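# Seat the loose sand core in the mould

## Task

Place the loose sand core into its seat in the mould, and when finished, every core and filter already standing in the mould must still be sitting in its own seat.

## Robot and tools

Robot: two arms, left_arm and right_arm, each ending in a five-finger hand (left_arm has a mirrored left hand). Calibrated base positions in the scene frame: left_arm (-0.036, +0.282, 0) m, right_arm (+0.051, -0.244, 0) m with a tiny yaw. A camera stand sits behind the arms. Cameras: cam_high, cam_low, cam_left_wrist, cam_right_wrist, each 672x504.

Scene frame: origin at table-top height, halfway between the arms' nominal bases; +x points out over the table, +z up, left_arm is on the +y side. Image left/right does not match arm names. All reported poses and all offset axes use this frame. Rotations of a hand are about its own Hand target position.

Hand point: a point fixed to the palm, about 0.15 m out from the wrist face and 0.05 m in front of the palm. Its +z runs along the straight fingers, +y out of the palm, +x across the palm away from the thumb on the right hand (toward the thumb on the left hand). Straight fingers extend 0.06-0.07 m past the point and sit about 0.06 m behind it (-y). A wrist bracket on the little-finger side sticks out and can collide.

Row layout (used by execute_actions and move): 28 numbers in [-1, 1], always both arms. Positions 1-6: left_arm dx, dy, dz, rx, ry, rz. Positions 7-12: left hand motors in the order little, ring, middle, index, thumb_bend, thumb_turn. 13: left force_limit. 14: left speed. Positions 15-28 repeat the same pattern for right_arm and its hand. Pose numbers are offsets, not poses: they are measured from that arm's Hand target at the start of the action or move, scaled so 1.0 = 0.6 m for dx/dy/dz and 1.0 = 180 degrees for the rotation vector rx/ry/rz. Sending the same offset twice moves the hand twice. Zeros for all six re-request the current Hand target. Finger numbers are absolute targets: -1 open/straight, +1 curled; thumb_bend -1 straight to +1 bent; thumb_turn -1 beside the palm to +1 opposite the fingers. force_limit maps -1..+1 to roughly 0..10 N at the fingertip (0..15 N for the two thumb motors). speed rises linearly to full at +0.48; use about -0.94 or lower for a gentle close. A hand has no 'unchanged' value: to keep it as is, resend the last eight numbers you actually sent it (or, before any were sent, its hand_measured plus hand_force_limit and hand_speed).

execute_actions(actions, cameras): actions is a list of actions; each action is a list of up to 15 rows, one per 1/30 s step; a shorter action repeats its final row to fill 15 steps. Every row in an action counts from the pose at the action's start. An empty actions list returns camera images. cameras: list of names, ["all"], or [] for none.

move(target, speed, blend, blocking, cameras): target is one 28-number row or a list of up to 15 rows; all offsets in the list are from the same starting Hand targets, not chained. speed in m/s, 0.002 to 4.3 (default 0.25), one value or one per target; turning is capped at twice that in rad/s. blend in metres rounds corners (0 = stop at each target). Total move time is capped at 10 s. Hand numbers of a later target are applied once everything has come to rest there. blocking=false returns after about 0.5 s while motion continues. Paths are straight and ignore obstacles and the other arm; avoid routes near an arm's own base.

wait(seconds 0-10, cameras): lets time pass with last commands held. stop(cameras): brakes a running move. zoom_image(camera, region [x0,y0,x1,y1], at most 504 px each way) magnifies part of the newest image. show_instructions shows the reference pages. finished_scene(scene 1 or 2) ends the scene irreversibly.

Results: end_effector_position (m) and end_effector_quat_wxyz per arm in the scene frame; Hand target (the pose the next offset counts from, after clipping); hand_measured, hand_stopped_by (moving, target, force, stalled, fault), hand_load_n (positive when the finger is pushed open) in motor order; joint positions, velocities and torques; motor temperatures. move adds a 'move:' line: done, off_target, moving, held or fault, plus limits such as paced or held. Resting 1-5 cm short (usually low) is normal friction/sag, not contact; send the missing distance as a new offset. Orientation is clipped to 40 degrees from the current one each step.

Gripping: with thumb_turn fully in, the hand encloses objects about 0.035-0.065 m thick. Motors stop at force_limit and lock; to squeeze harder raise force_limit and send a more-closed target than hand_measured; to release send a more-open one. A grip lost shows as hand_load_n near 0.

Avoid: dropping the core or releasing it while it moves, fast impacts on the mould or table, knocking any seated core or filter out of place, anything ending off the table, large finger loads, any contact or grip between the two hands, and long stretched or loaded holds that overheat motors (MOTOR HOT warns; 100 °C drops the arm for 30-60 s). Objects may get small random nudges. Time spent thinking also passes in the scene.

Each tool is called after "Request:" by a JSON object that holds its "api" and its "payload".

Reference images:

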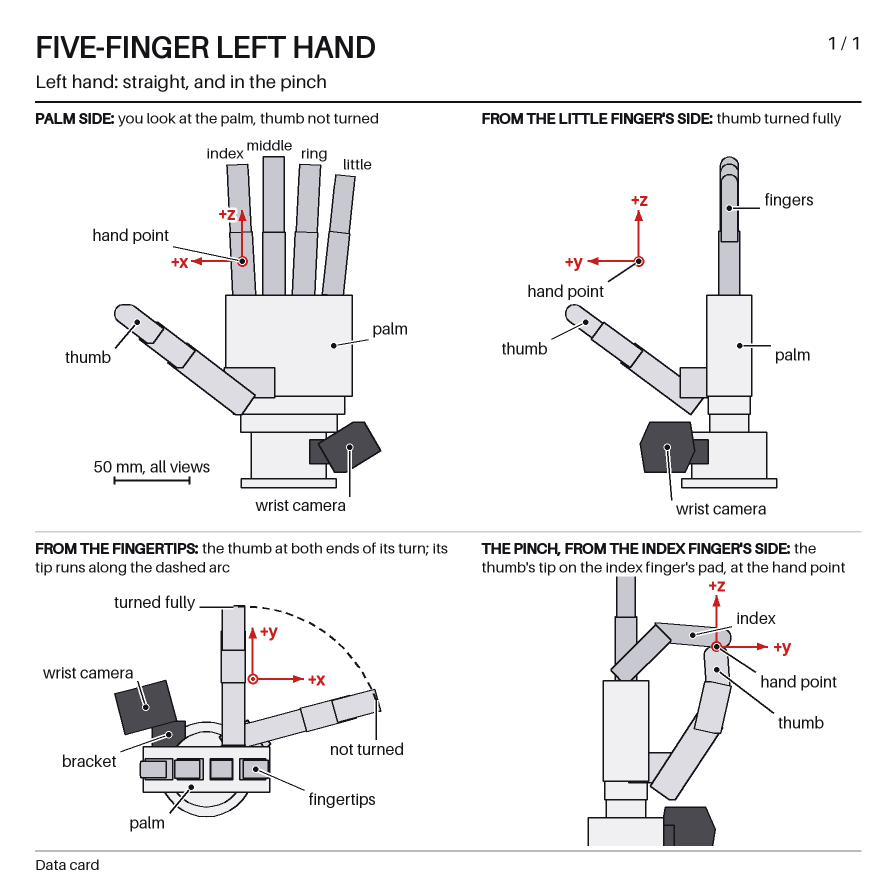

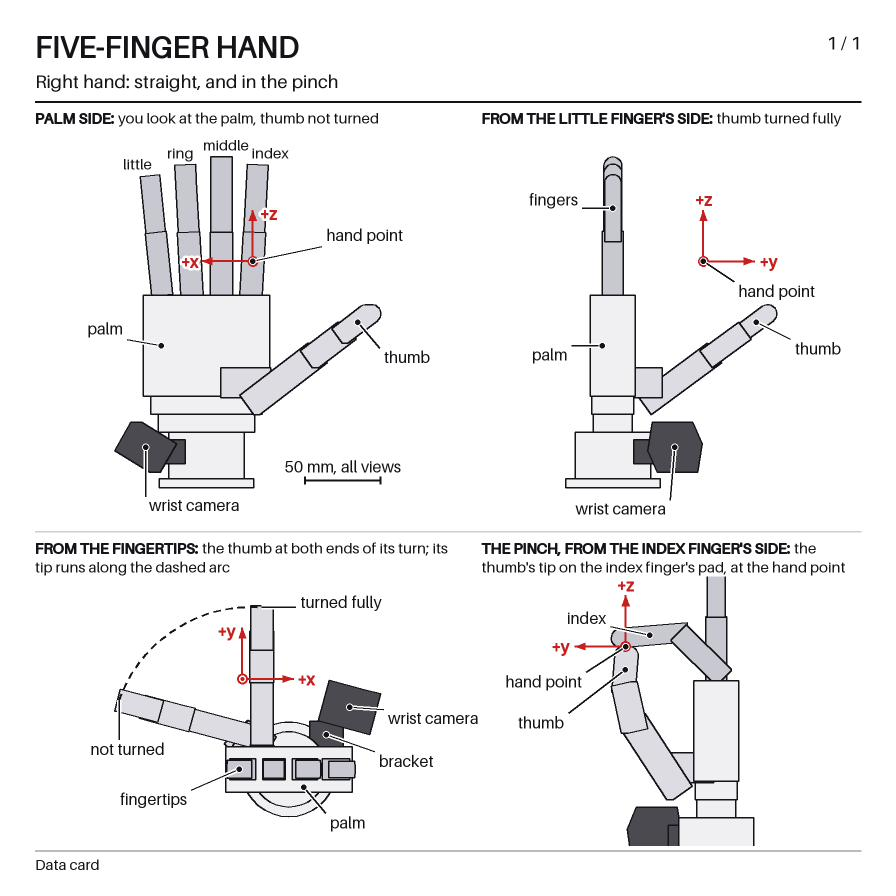

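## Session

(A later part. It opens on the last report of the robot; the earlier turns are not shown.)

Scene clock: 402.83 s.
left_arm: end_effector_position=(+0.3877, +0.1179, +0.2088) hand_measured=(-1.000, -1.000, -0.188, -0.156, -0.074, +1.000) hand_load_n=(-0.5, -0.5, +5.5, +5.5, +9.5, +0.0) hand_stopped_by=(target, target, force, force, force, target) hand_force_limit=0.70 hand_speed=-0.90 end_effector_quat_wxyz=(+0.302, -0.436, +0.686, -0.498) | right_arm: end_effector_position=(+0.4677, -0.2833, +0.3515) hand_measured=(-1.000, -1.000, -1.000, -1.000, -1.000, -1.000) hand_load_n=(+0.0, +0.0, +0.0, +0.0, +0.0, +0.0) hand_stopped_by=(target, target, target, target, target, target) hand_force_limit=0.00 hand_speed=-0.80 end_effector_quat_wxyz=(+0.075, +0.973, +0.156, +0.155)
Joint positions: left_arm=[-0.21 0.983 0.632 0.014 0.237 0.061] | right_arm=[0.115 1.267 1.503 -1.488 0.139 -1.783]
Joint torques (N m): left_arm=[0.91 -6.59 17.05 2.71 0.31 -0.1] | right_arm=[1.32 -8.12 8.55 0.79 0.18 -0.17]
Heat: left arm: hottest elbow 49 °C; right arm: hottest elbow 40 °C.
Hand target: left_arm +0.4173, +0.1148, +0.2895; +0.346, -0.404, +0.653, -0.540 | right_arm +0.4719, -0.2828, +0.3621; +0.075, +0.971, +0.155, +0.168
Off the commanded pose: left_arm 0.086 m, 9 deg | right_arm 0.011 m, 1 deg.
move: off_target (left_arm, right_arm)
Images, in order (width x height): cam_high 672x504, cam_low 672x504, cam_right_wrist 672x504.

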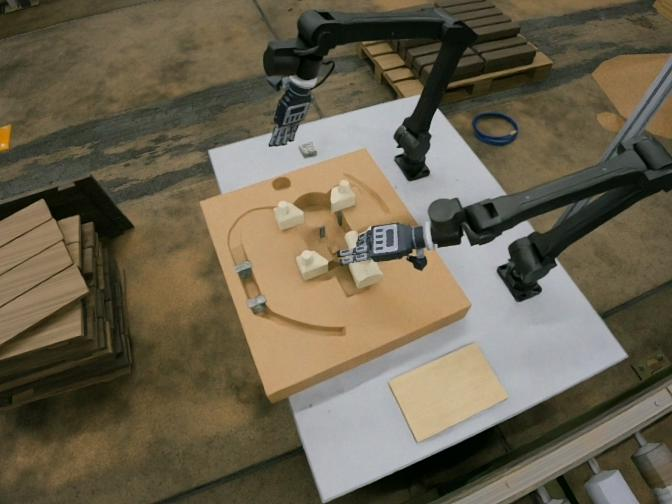

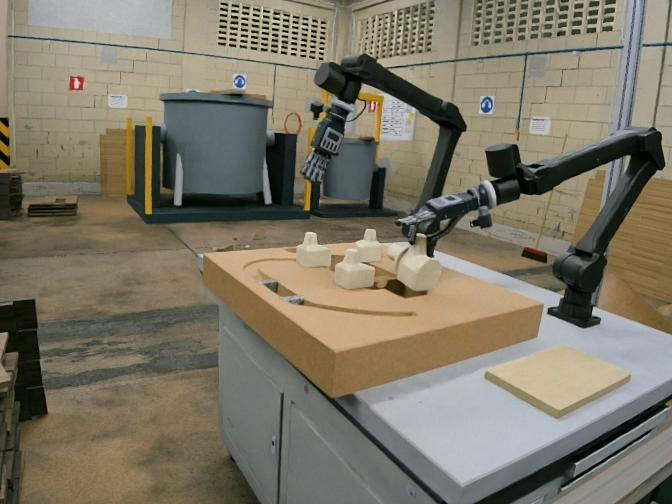

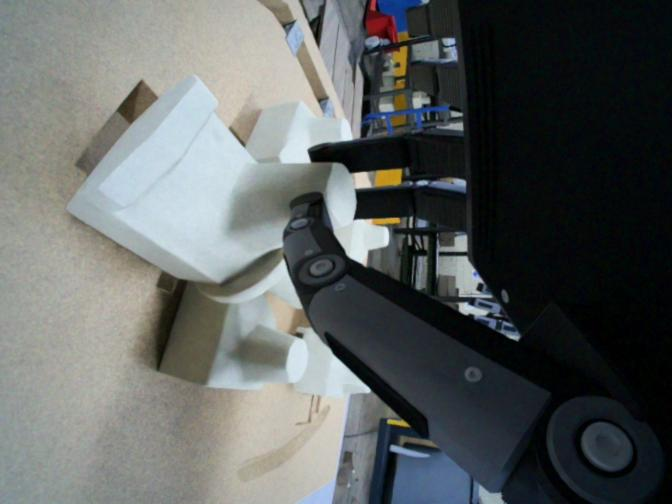

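Request:
{"api": "move", "payload": {"target": [0.01,0,0.1,0,-0.03,0,-1,-1,0.4,0.4,0.4,1,0.7,-0.9,0,0,0,0,0,0,-1,-1,-1,-1,-1,-1,0,-0.8], "speed": 0.15, "cameras": ["cam_high","cam_low","cam_right_wrist"]}}

Request:
{"api": "zoom_image", "payload": {"camera": "cam_high", "region": [310, 210, 400, 300]}}

Request:
{"api": "zoom_image", "payload": {"camera": "cam_low", "region": [320, 180, 460, 300]}}

Scene clock: 406.90 s.
left_arm: end_effector_position=(+0.4122, +0.1132, +0.3203) hand_measured=(-1.000, -1.000, -0.188, -0.156, -0.070, +1.000) hand_load_n=(+0.0, +0.0, +0.0, +0.0, +0.0, +0.0) hand_stopped_by=(target, target, force, force, force, target) hand_force_limit=0.70 hand_speed=-0.90 end_effector_quat_wxyz=(+0.356, -0.392, +0.647, -0.548) | right_arm: end_effector_position=(+0.4677, -0.2833, +0.3515) hand_measured=(-1.000, -1.000, -1.000, -1.000, -1.000, -1.000) hand_load_n=(+0.0, +0.0, +0.0, +0.0, +0.0, +0.0) hand_stopped_by=(target, target, target, target, target, target) hand_force_limit=0.00 hand_speed=-0.80 end_effector_quat_wxyz=(+0.075, +0.973, +0.156, +0.155)
Joint positions: left_arm=[-0.21 0.934 0.789 -0.006 0.237 0.067] | right_arm=[0.115 1.267 1.503 -1.488 0.139 -1.783]
Joint torques (N m): left_arm=[1.14 -3.66 12.78 2.71 0.05 0.05] | right_arm=[1.38 -8.12 8.57 0.77 0.18 -0.17]
Motor temperatures (°C): left_arm=[22 28 48 23 23 23] | right_arm=[21 25 40 20 20 22]
Heat: left arm: hottest elbow 48 °C; right arm: hottest elbow 40 °C.
Hand target: left_arm +0.4233, +0.1149, +0.3494; +0.376, -0.378, +0.636, -0.558 | right_arm +0.4719, -0.2828, +0.3621; +0.075, +0.971, +0.155, +0.168
Off the commanded pose: left_arm 0.031 m, 3 deg | right_arm 0.011 m, 1 deg.
move: off_target (left_arm, right_arm)
Images, in order (width x height): cam_high 672x504, cam_low 672x504, cam_right_wrist 672x504.

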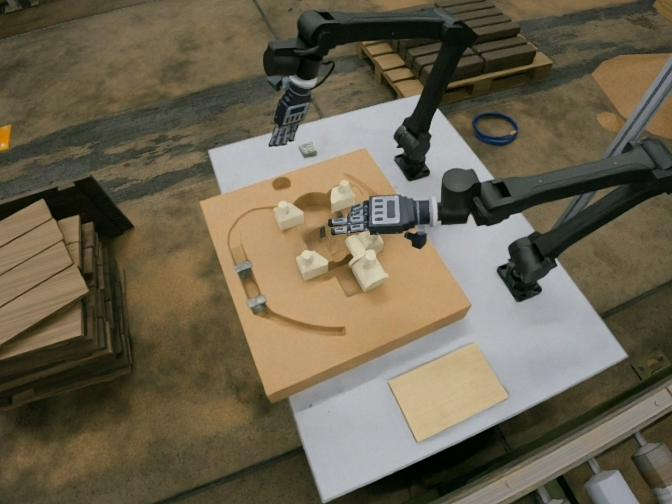

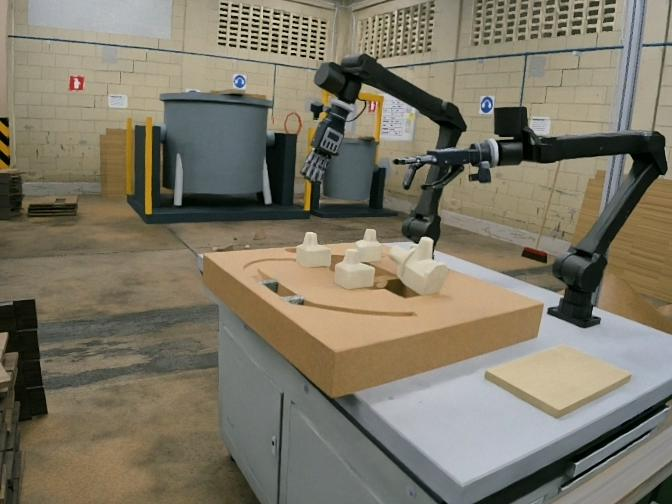

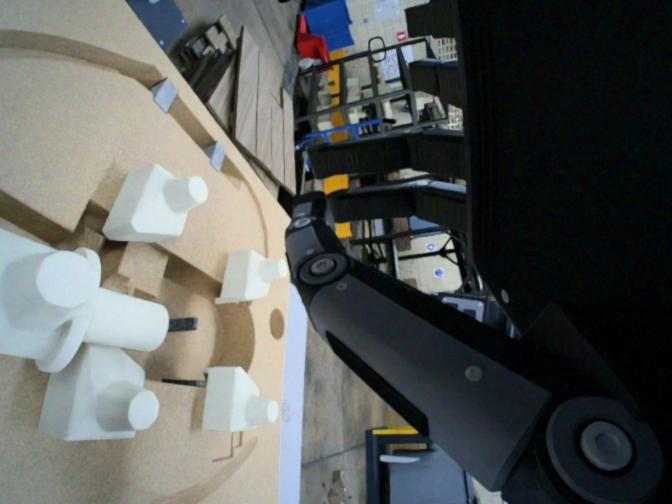

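Scaled by 5.600.

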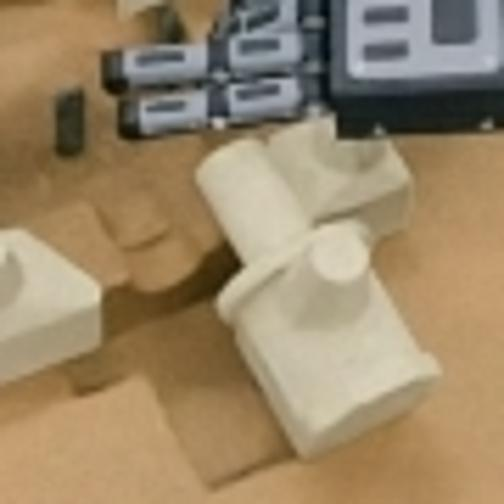

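Scaled by 3.600.

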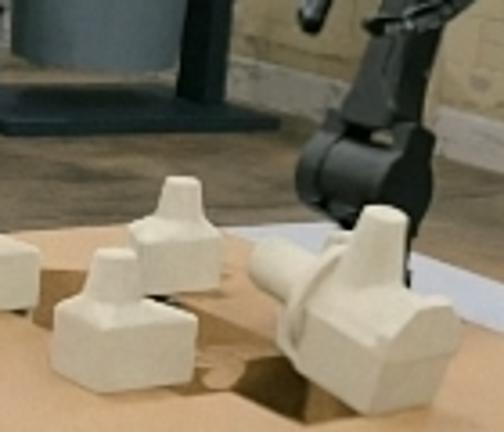

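Request:
{"api": "move", "payload": {"target": [-0.057,0.005,-0.149,0.0064,0.0534,0.0114,-1,-1,-0.5,-0.5,-0.2,1,0.0,0,0,0,0,0,0,0,-1,-1,-1,-1,-1,-1,0,-0.8], "speed": 0.15, "cameras": ["cam_high","cam_low","cam_right_wrist"]}}

Request:
{"api": "zoom_image", "payload": {"camera": "cam_high", "region": [310, 190, 430, 300]}}

Request:
{"api": "zoom_image", "payload": {"camera": "cam_low", "region": [320, 180, 460, 300]}}

Scene clock: 422.67 s.
left_arm: end_effector_position=(+0.3949, +0.1224, +0.2641) hand_measured=(-1.000, -1.000, -0.500, -0.500, -0.200, +1.000) hand_load_n=(+0.0, +0.0, +0.0, -0.5, +0.0, +0.0) hand_stopped_by=(target, target, target, target, target, target) hand_force_limit=0.00 hand_speed=0.00 end_effector_quat_wxyz=(+0.344, -0.427, +0.662, -0.511) | right_arm: end_effector_position=(+0.4677, -0.2833, +0.3515) hand_measured=(-1.000, -1.000, -1.000, -1.000, -1.000, -1.000) hand_load_n=(+0.5, +0.0, +0.0, +0.0, +0.0, +0.0) hand_stopped_by=(target, target, target, target, target, target) hand_force_limit=0.00 hand_speed=-0.80 end_effector_quat_wxyz=(+0.075, +0.973, +0.156, +0.155)
Joint positions: left_arm=[-0.221 0.918 0.694 -0.022 0.18 0.065] | right_arm=[0.115 1.267 1.503 -1.488 0.139 -1.783]
Joint torques (N m): left_arm=[-0.91 -4.25 8.77 1.76 -0.12 -0.26] | right_arm=[1.38 -8.12 8.57 0.77 0.18 -0.17]
Heat: left arm: hottest elbow 44 °C; right arm: hottest elbow 40 °C.
Hand target: left_arm +0.3891, +0.1178, +0.2602; +0.335, -0.431, +0.664, -0.512 | right_arm +0.4719, -0.2828, +0.3621; +0.075, +0.971, +0.155, +0.168
Off the commanded pose: left_arm 0.008 m, 1 deg | right_arm 0.011 m, 1 deg.
move: off_target (right_arm)
Images, in order (width x height): cam_high 672x504, cam_low 672x504, cam_right_wrist 672x504.

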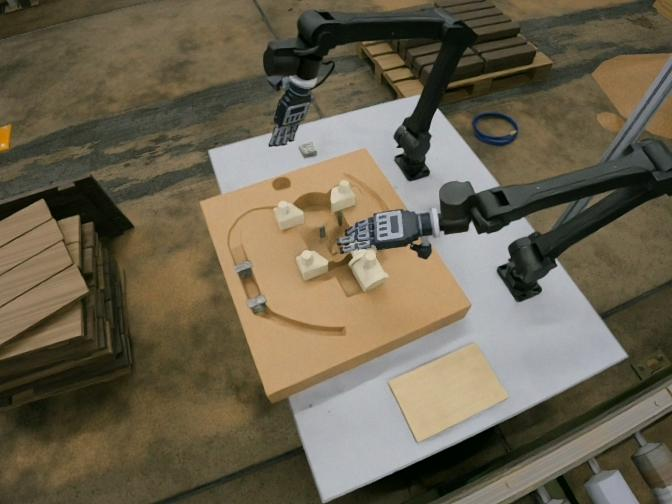

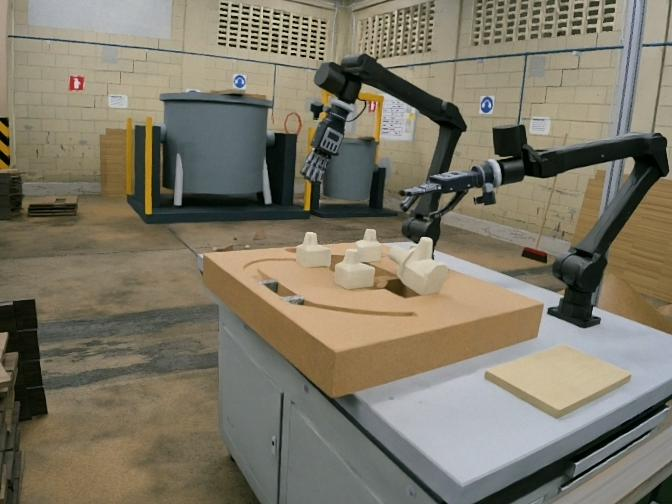

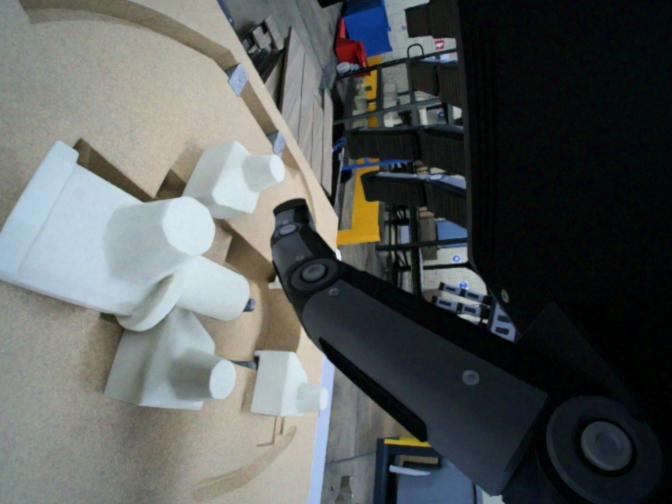

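Scaled by 4.200.

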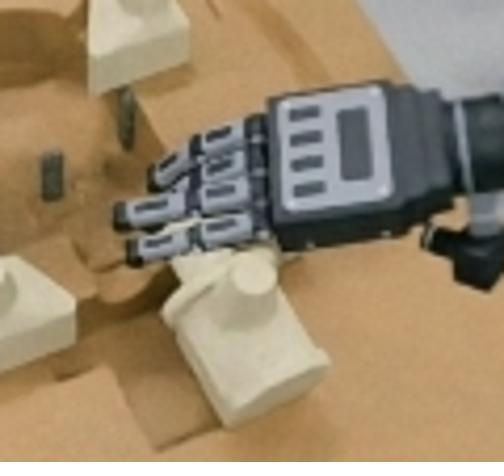

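Scaled by 3.600.

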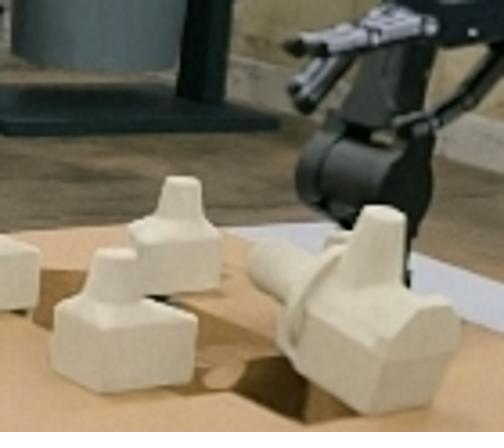

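Request:
{"api": "move", "payload": {"target": [0,0,-0.058,0,0,0,-1,-1,-0.5,-0.5,-0.2,1,0.0,0,0,0,0,0,0,0,-1,-1,-1,-1,-1,-1,0,-0.8], "speed": 0.12, "cameras": ["cam_high","cam_low","cam_right_wrist"]}}

Request:
{"api": "zoom_image", "payload": {"camera": "cam_low", "region": [320, 180, 460, 300]}}

Scene clock: 427.10 s.
left_arm: end_effector_position=(+0.3892, +0.1237, +0.2283) hand_measured=(-1.000, -1.000, -0.500, -0.500, -0.200, +1.000) hand_load_n=(+0.0, +0.0, +0.0, +0.0, +0.5, +0.0) hand_stopped_by=(target, target, target, target, target, target) hand_force_limit=0.00 hand_speed=0.00 end_effector_quat_wxyz=(+0.339, -0.431, +0.666, -0.506) | right_arm: end_effector_position=(+0.4677, -0.2833, +0.3515) hand_measured=(-1.000, -1.000, -1.000, -1.000, -1.000, -1.000) hand_load_n=(+0.0, +0.0, -0.5, +0.0, +0.0, +0.0) hand_stopped_by=(target, target, target, target, target, target) hand_force_limit=0.00 hand_speed=-0.80 end_effector_quat_wxyz=(+0.075, +0.973, +0.156, +0.155)
Joint positions: left_arm=[-0.221 0.935 0.618 0.052 0.18 0.065] | right_arm=[0.115 1.267 1.503 -1.488 0.139 -1.783]
Joint torques (N m): left_arm=[-1.03 -2.55 8.53 3.23 -0.11 -0.19] | right_arm=[1.38 -8.12 8.55 0.77 0.18 -0.17]
Motor temperatures (°C): left_arm=[22 27 43 23 23 23] | right_arm=[21 25 40 20 20 22]
Heat: left arm: hottest elbow 43 °C; right arm: hottest elbow 40 °C.
Hand target: left_arm +0.3891, +0.1178, +0.2255; +0.335, -0.431, +0.664, -0.512 | right_arm +0.4719, -0.2828, +0.3621; +0.075, +0.971, +0.155, +0.168
Off the commanded pose: left_arm 0.007 m, 1 deg | right_arm 0.011 m, 1 deg.
move: off_target (right_arm)
Images, in order (width x height): cam_high 672x504, cam_low 672x504, cam_right_wrist 672x504.

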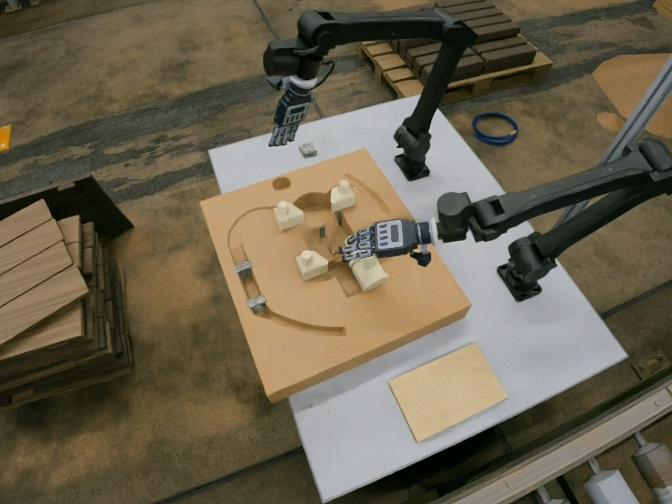

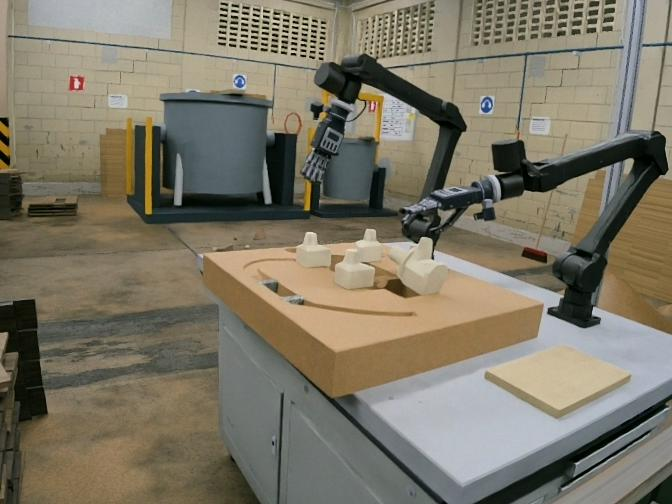

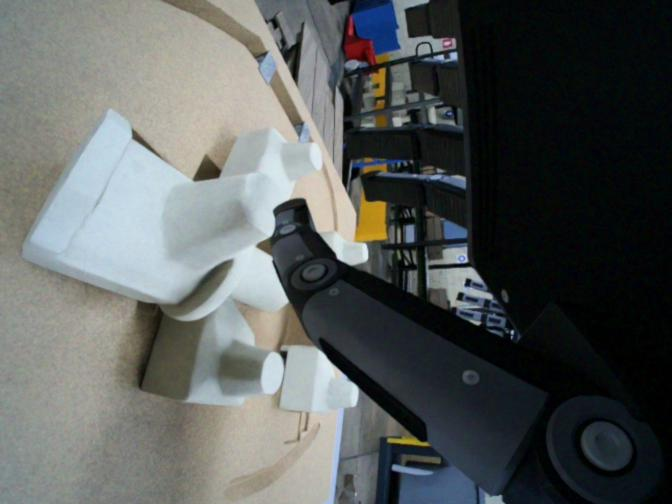

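Scaled by 3.600.

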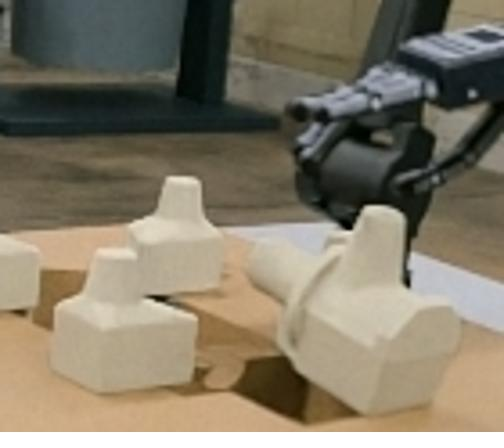

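Request:
{"api": "move", "payload": {"target": [[-0.0107,0.012,0,0,0,0,-1,-1,-0.5,-0.5,-0.2,1,0.0,0,0,0,0,0,0,0,-1,-1,-1,-1,-1,-1,0,-0.8],[-0.0107,0.012,-0.065,0,0,0,-1,-1,-0.5,-0.5,-0.2,1,0.0,0,0,0,0,0,0,0,-1,-1,-1,-1,-1,-1,0,-0.8]], "speed": 0.1, "cameras": ["cam_high","cam_low","cam_right_wrist"]}}

Request:
{"api": "zoom_image", "payload": {"camera": "cam_low", "region": [320, 180, 460, 300]}}

Scene clock: 433.90 s.
left_arm: end_effector_position=(+0.3810, +0.1225, +0.1898) hand_measured=(-1.000, -1.000, -0.500, -0.500, -0.200, +1.000) hand_load_n=(+0.0, +0.0, +0.0, +0.0, +0.0, +0.0) hand_stopped_by=(target, target, target, target, target, target) hand_force_limit=0.00 hand_speed=0.00 end_effector_quat_wxyz=(+0.335, -0.426, +0.668, -0.510) | right_arm: end_effector_position=(+0.4677, -0.2833, +0.3515) hand_measured=(-1.000, -1.000, -1.000, -1.000, -1.000, -1.000) hand_load_n=(+0.0, +0.0, +0.0, +0.0, +0.0, +0.0) hand_stopped_by=(target, target, target, target, target, target) hand_force_limit=0.00 hand_speed=-0.80 end_effector_quat_wxyz=(+0.075, +0.973, +0.156, +0.155)
Joint positions: left_arm=[-0.221 0.966 0.524 0.179 0.196 0.064] | right_arm=[0.115 1.267 1.503 -1.488 0.139 -1.783]
Joint torques (N m): left_arm=[0.85 -2.2 8.02 3.11 0.04 -0.13] | right_arm=[1.38 -8.06 8.55 0.77 0.18 -0.17]
Heat: left arm: hottest elbow 42 °C; right arm: hottest elbow 40 °C.
Hand target: left_arm +0.3827, +0.1250, +0.1863; +0.335, -0.431, +0.664, -0.512 | right_arm +0.4719, -0.2828, +0.3621; +0.075, +0.971, +0.155, +0.168
Off the commanded pose: left_arm 0.004 m, 1 deg | right_arm 0.011 m, 1 deg.
move: off_target (right_arm)
Images, in order (width x height): cam_high 672x504, cam_low 672x504, cam_right_wrist 672x504.

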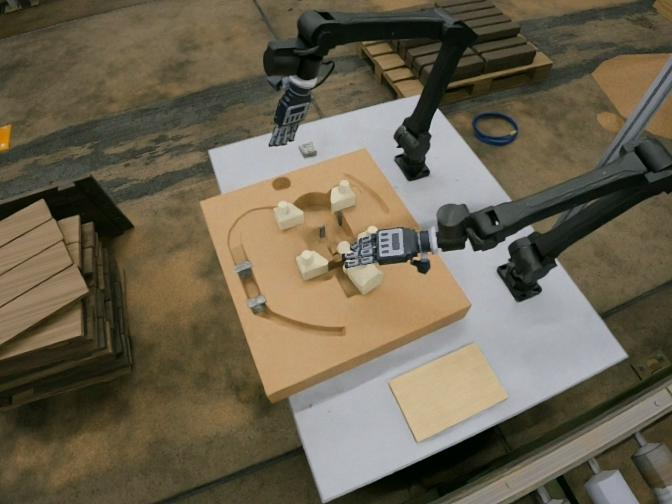

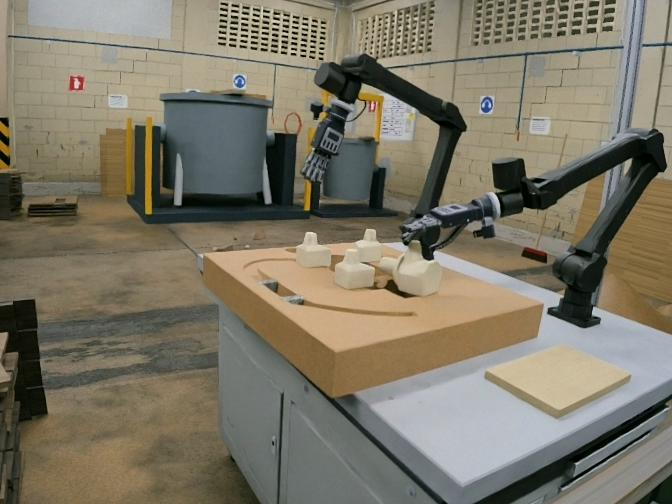

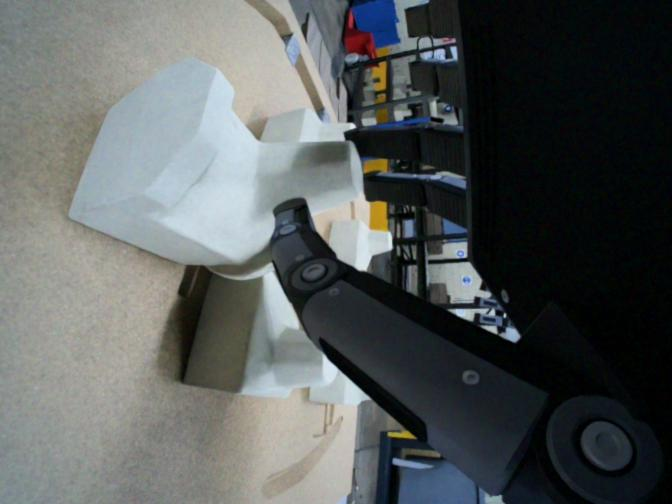

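Scaled by 3.600.

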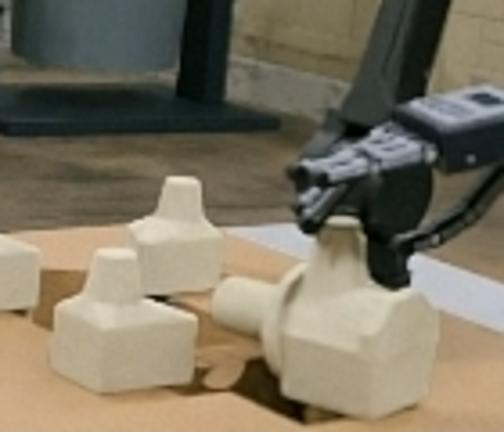

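Request:
{"api": "zoom_image", "payload": {"camera": "cam_high", "region": [310, 200, 430, 310]}}

Request:
{"api": "zoom_image", "payload": {"camera": "cam_right_wrist", "region": [180, 80, 480, 320]}}

Scaled by 4.200.

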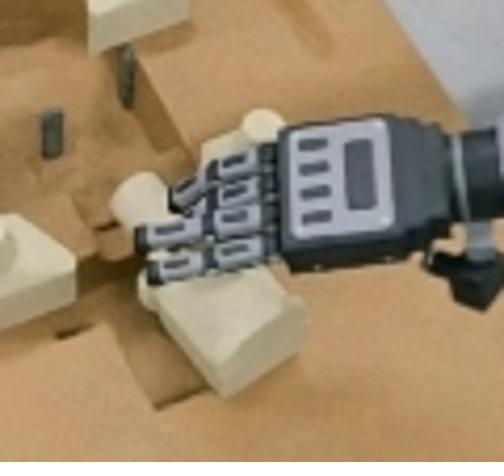

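Scaled by 1.680 from the camera's 672x504 image, which has a finer 960x720 frame.

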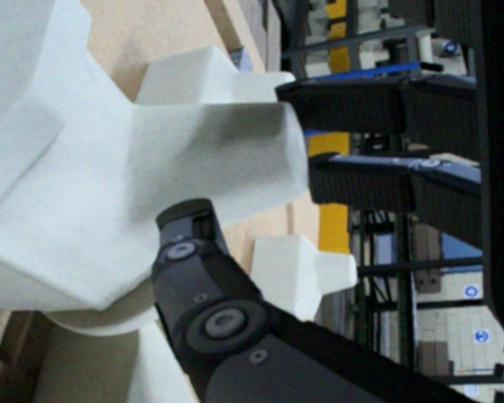

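Request:
{"api": "execute_actions", "payload": {"actions": [[[0,0,0,0,0,0,-1,-1,0.2,0.2,0.2,1,-0.6,-0.88,0,0,0,0,0,0,-1,-1,-1,-1,-1,-1,0,-0.8]],[[0,0,0,0,0,0,-1,-1,0.2,0.2,0.2,1,-0.6,-0.88,0,0,0,0,0,0,-1,-1,-1,-1,-1,-1,0,-0.8]],[[0,0,0,0,0,0,-1,-1,0.2,0.2,0.2,1,-0.6,-0.88,0,0,0,0,0,0,-1,-1,-1,-1,-1,-1,0,-0.8]],[[0,0,0,0,0,0,-1,-1,0.3,0.3,0.3,1,0.1,-0.88,0,0,0,0,0,0,-1,-1,-1,-1,-1,-1,0,-0.8]],[[0,0,0,0,0,0,-1,-1,0.3,0.3,0.3,1,0.1,-0.88,0,0,0,0,0,0,-1,-1,-1,-1,-1,-1,0,-0.8]]], "cameras": ["cam_high","cam_low","cam_right_wrist"]}}

Request:
{"api": "zoom_image", "payload": {"camera": "cam_high", "region": [310, 200, 430, 310]}}

Request:
{"api": "zoom_image", "payload": {"camera": "cam_low", "region": [320, 180, 460, 300]}}

Scene clock: 441.37 s.
left_arm: end_effector_position=(+0.3843, +0.1184, +0.2034) hand_measured=(-1.000, -1.000, -0.024, +0.232, +0.300, +1.000) hand_load_n=(+0.0, +0.0, +0.0, +5.0, +0.5, +0.0) hand_stopped_by=(target, target, force, force, target, target) hand_force_limit=0.10 hand_speed=-0.88 end_effector_quat_wxyz=(+0.339, -0.421, +0.653, -0.530) | right_arm: end_effector_position=(+0.4677, -0.2833, +0.3515) hand_measured=(-1.000, -1.000, -1.000, -1.000, -1.000, -1.000) hand_load_n=(+0.0, +0.0, +0.0, +0.0, +0.0, +0.0) hand_stopped_by=(target, target, target, target, target, target) hand_force_limit=0.00 hand_speed=-0.80 end_effector_quat_wxyz=(+0.075, +0.973, +0.156, +0.155)
Joint positions: left_arm=[-0.221 0.96 0.524 0.222 0.205 0.04] | right_arm=[0.115 1.267 1.503 -1.488 0.139 -1.783]
Joint torques (N m): left_arm=[0.5 -1.61 8.18 1.14 -0.41 0.11] | right_arm=[1.32 -8.12 8.57 0.79 0.18 -0.17]
Heat: left arm: hottest elbow 41 °C; right arm: hottest elbow 40 °C.
Hand target: left_arm +0.3827, +0.1250, +0.1864; +0.335, -0.431, +0.664, -0.512 | right_arm +0.4719, -0.2828, +0.3621; +0.075, +0.971, +0.155, +0.168
Off the commanded pose: left_arm 0.018 m, 3 deg | right_arm 0.011 m, 1 deg.
Images, in order (width x height): cam_high 672x504, cam_low 672x504, cam_right_wrist 672x504.

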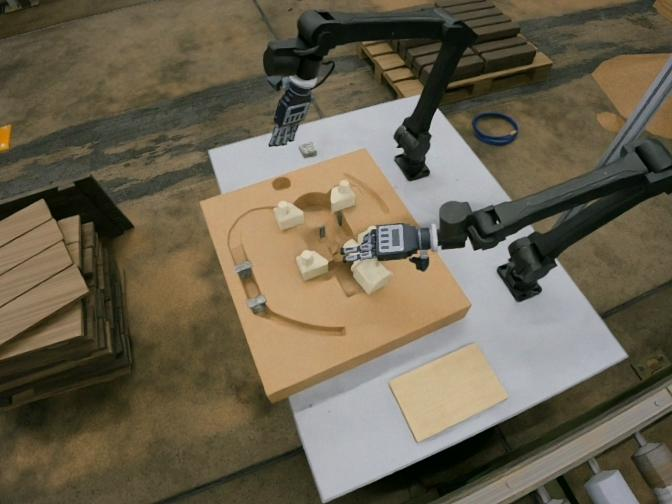

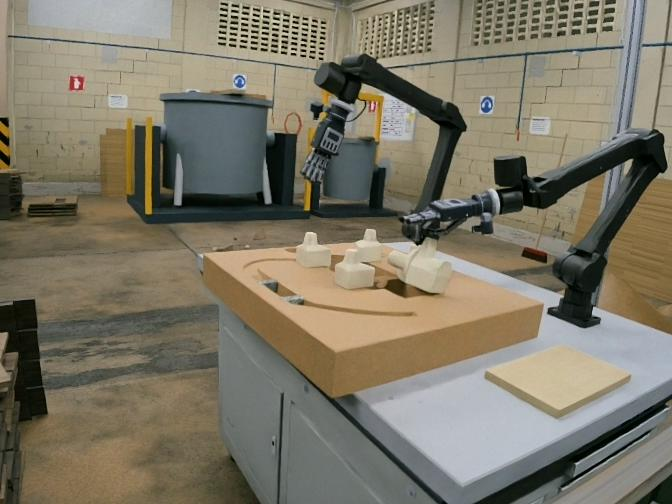

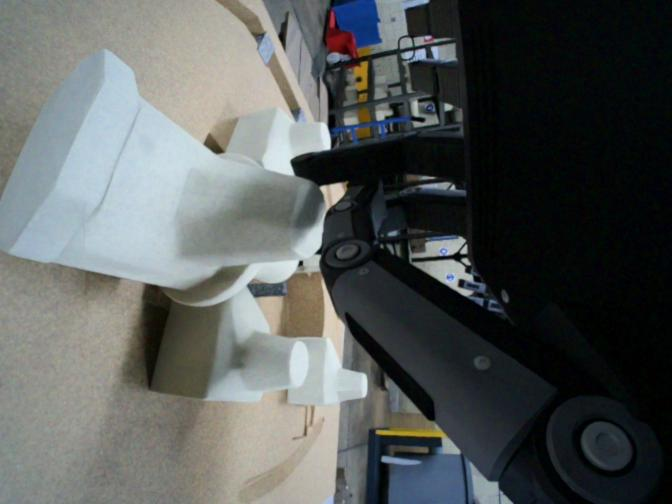

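Scaled by 4.200.

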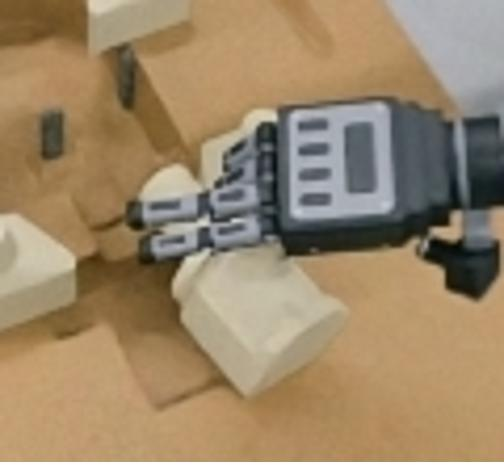

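Scaled by 3.600.

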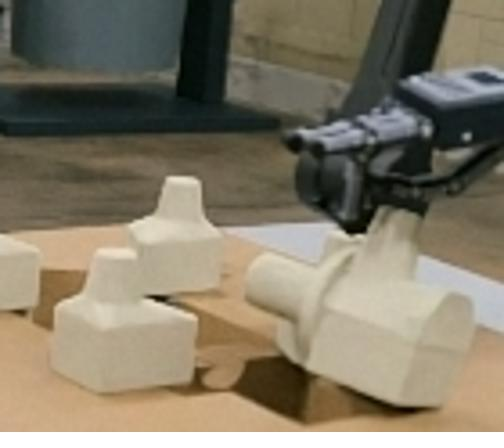

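Request:
{"api": "move", "payload": {"target": [[0,0,0.02,0,0,0,-1,-1,-0.5,-0.5,-0.2,1,0.0,0,0,0,0,0,0,0,-1,-1,-1,-1,-1,-1,0,-0.8],[0.01,0,0.16,0,0,0,-1,-1,-0.5,-0.5,-0.2,1,0.0,0,0,0,0,0,0,0,-1,-1,-1,-1,-1,-1,0,-0.8]], "speed": 0.12, "cameras": ["cam_high","cam_low","cam_right_wrist"]}}

Request:
{"api": "zoom_image", "payload": {"camera": "cam_high", "region": [310, 200, 430, 310]}}

Request:
{"api": "zoom_image", "payload": {"camera": "cam_low", "region": [340, 200, 470, 310]}}

Request:
{"api": "zoom_image", "payload": {"camera": "cam_right_wrist", "region": [0, 60, 380, 440]}}

Scene clock: 447.00 s.
left_arm: end_effector_position=(+0.3764, +0.1218, +0.2531) hand_measured=(-1.000, -1.000, -0.500, -0.500, -0.200, +1.000) hand_load_n=(+0.0, +0.0, +0.0, +0.0, +0.0, +0.0) hand_stopped_by=(target, target, target, target, target, target) hand_force_limit=0.00 hand_speed=0.00 end_effector_quat_wxyz=(+0.319, -0.441, +0.671, -0.505) | right_arm: end_effector_position=(+0.4677, -0.2833, +0.3515) hand_measured=(-1.000, -1.000, -1.000, -1.000, -1.000, -1.000) hand_load_n=(+0.0, +0.0, +0.0, +0.0, +0.0, +0.0) hand_stopped_by=(target, target, target, target, target, target) hand_force_limit=0.00 hand_speed=-0.80 end_effector_quat_wxyz=(+0.075, +0.973, +0.156, +0.155)
Joint positions: left_arm=[-0.22 0.884 0.677 -0.091 0.198 0.043] | right_arm=[0.115 1.267 1.503 -1.488 0.139 -1.783]
Joint torques (N m): left_arm=[1.03 -3.02 13.56 1.59 0.06 0.13] | right_arm=[1.38 -8.06 8.57 0.79 0.18 -0.17]
Heat: left arm: hottest elbow 41 °C; right arm: hottest elbow 41 °C.
Hand target: left_arm +0.3887, +0.1251, +0.2823; +0.335, -0.431, +0.664, -0.512 | right_arm +0.4719, -0.2828, +0.3621; +0.075, +0.971, +0.155, +0.168
Off the commanded pose: left_arm 0.032 m, 3 deg | right_arm 0.011 m, 1 deg.
move: off_target (left_arm, right_arm)
Images, in order (width x height): cam_high 672x504, cam_low 672x504, cam_right_wrist 672x504.

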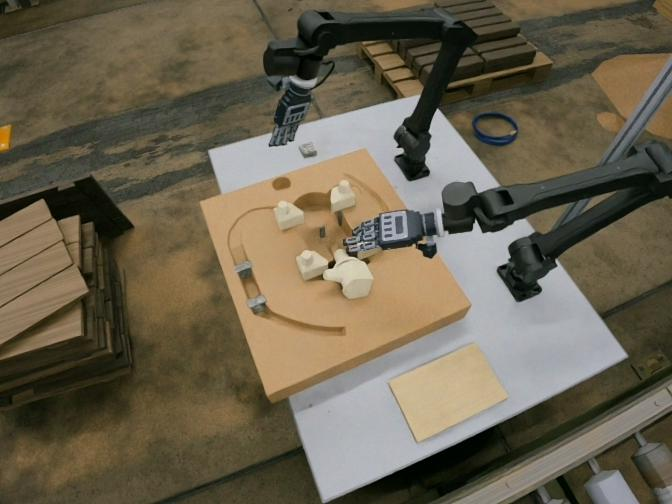

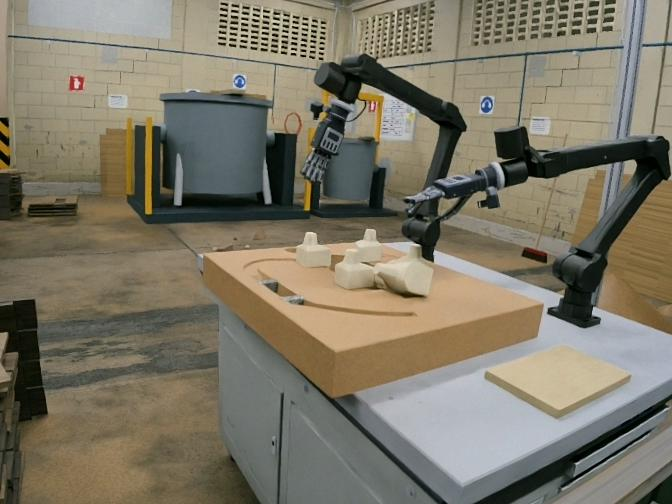

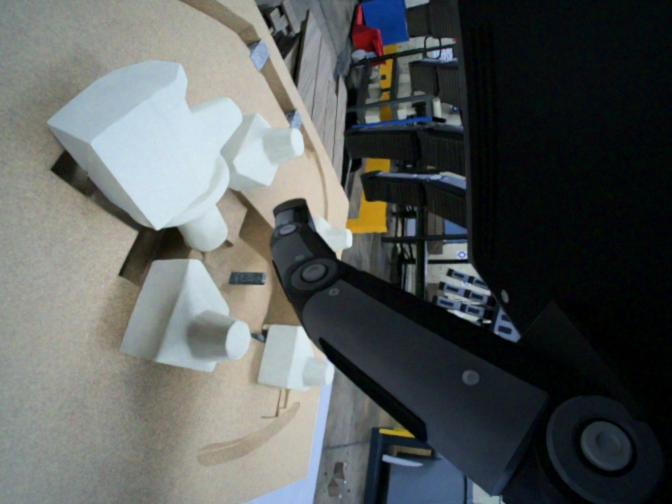

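Scaled by 4.200.

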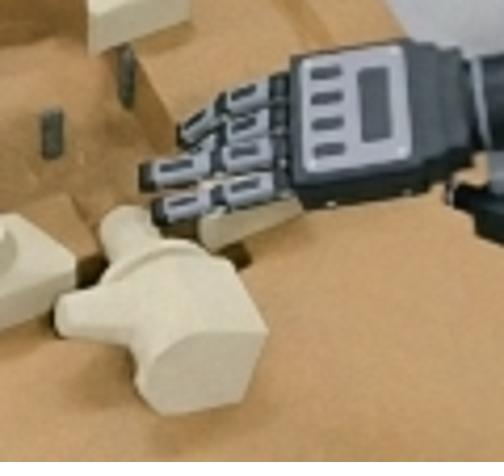

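Scaled by 3.877.

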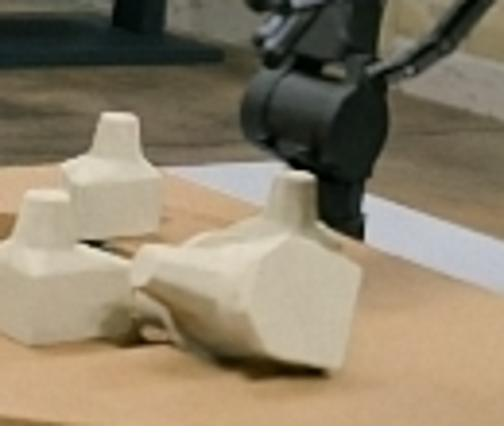

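Scaled by 1.326 from the camera's 672x504 image, which has a finer 960x720 frame.

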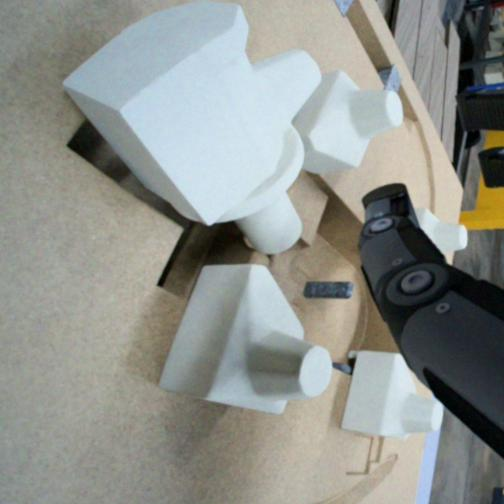

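Request:
{"api": "zoom_image", "payload": {"camera": "cam_right_wrist", "region": [30, 50, 270, 230]}}

Request:
{"api": "zoom_image", "payload": {"camera": "cam_low", "region": [330, 230, 450, 320]}}

Request:
{"api": "zoom_image", "payload": {"camera": "cam_high", "region": [300, 235, 390, 305]}}

Scaled by 2.100 from the camera's 672x504 image, which has a finer 960x720 frame.

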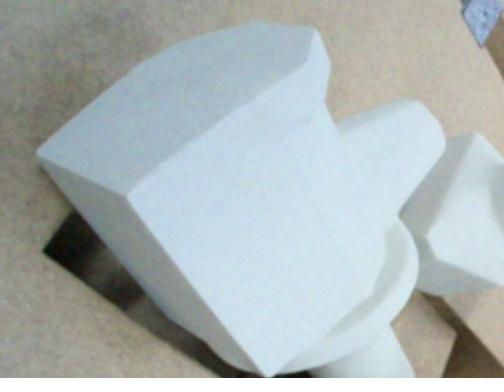

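Scaled by 4.200.

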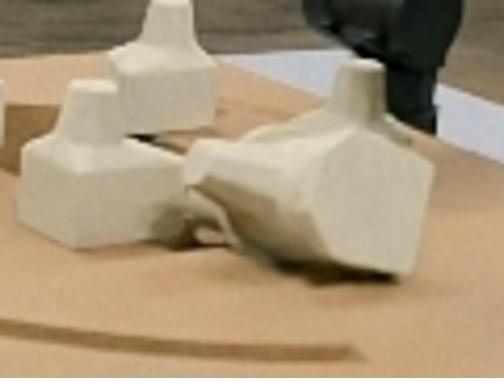

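Scaled by 5.600.

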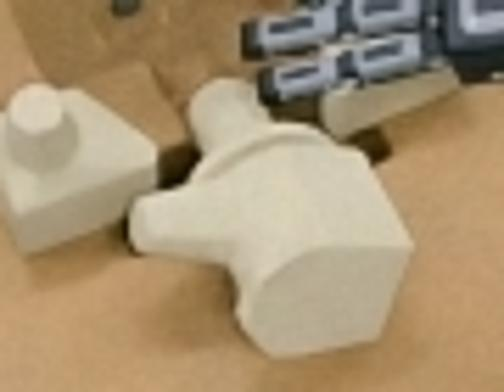

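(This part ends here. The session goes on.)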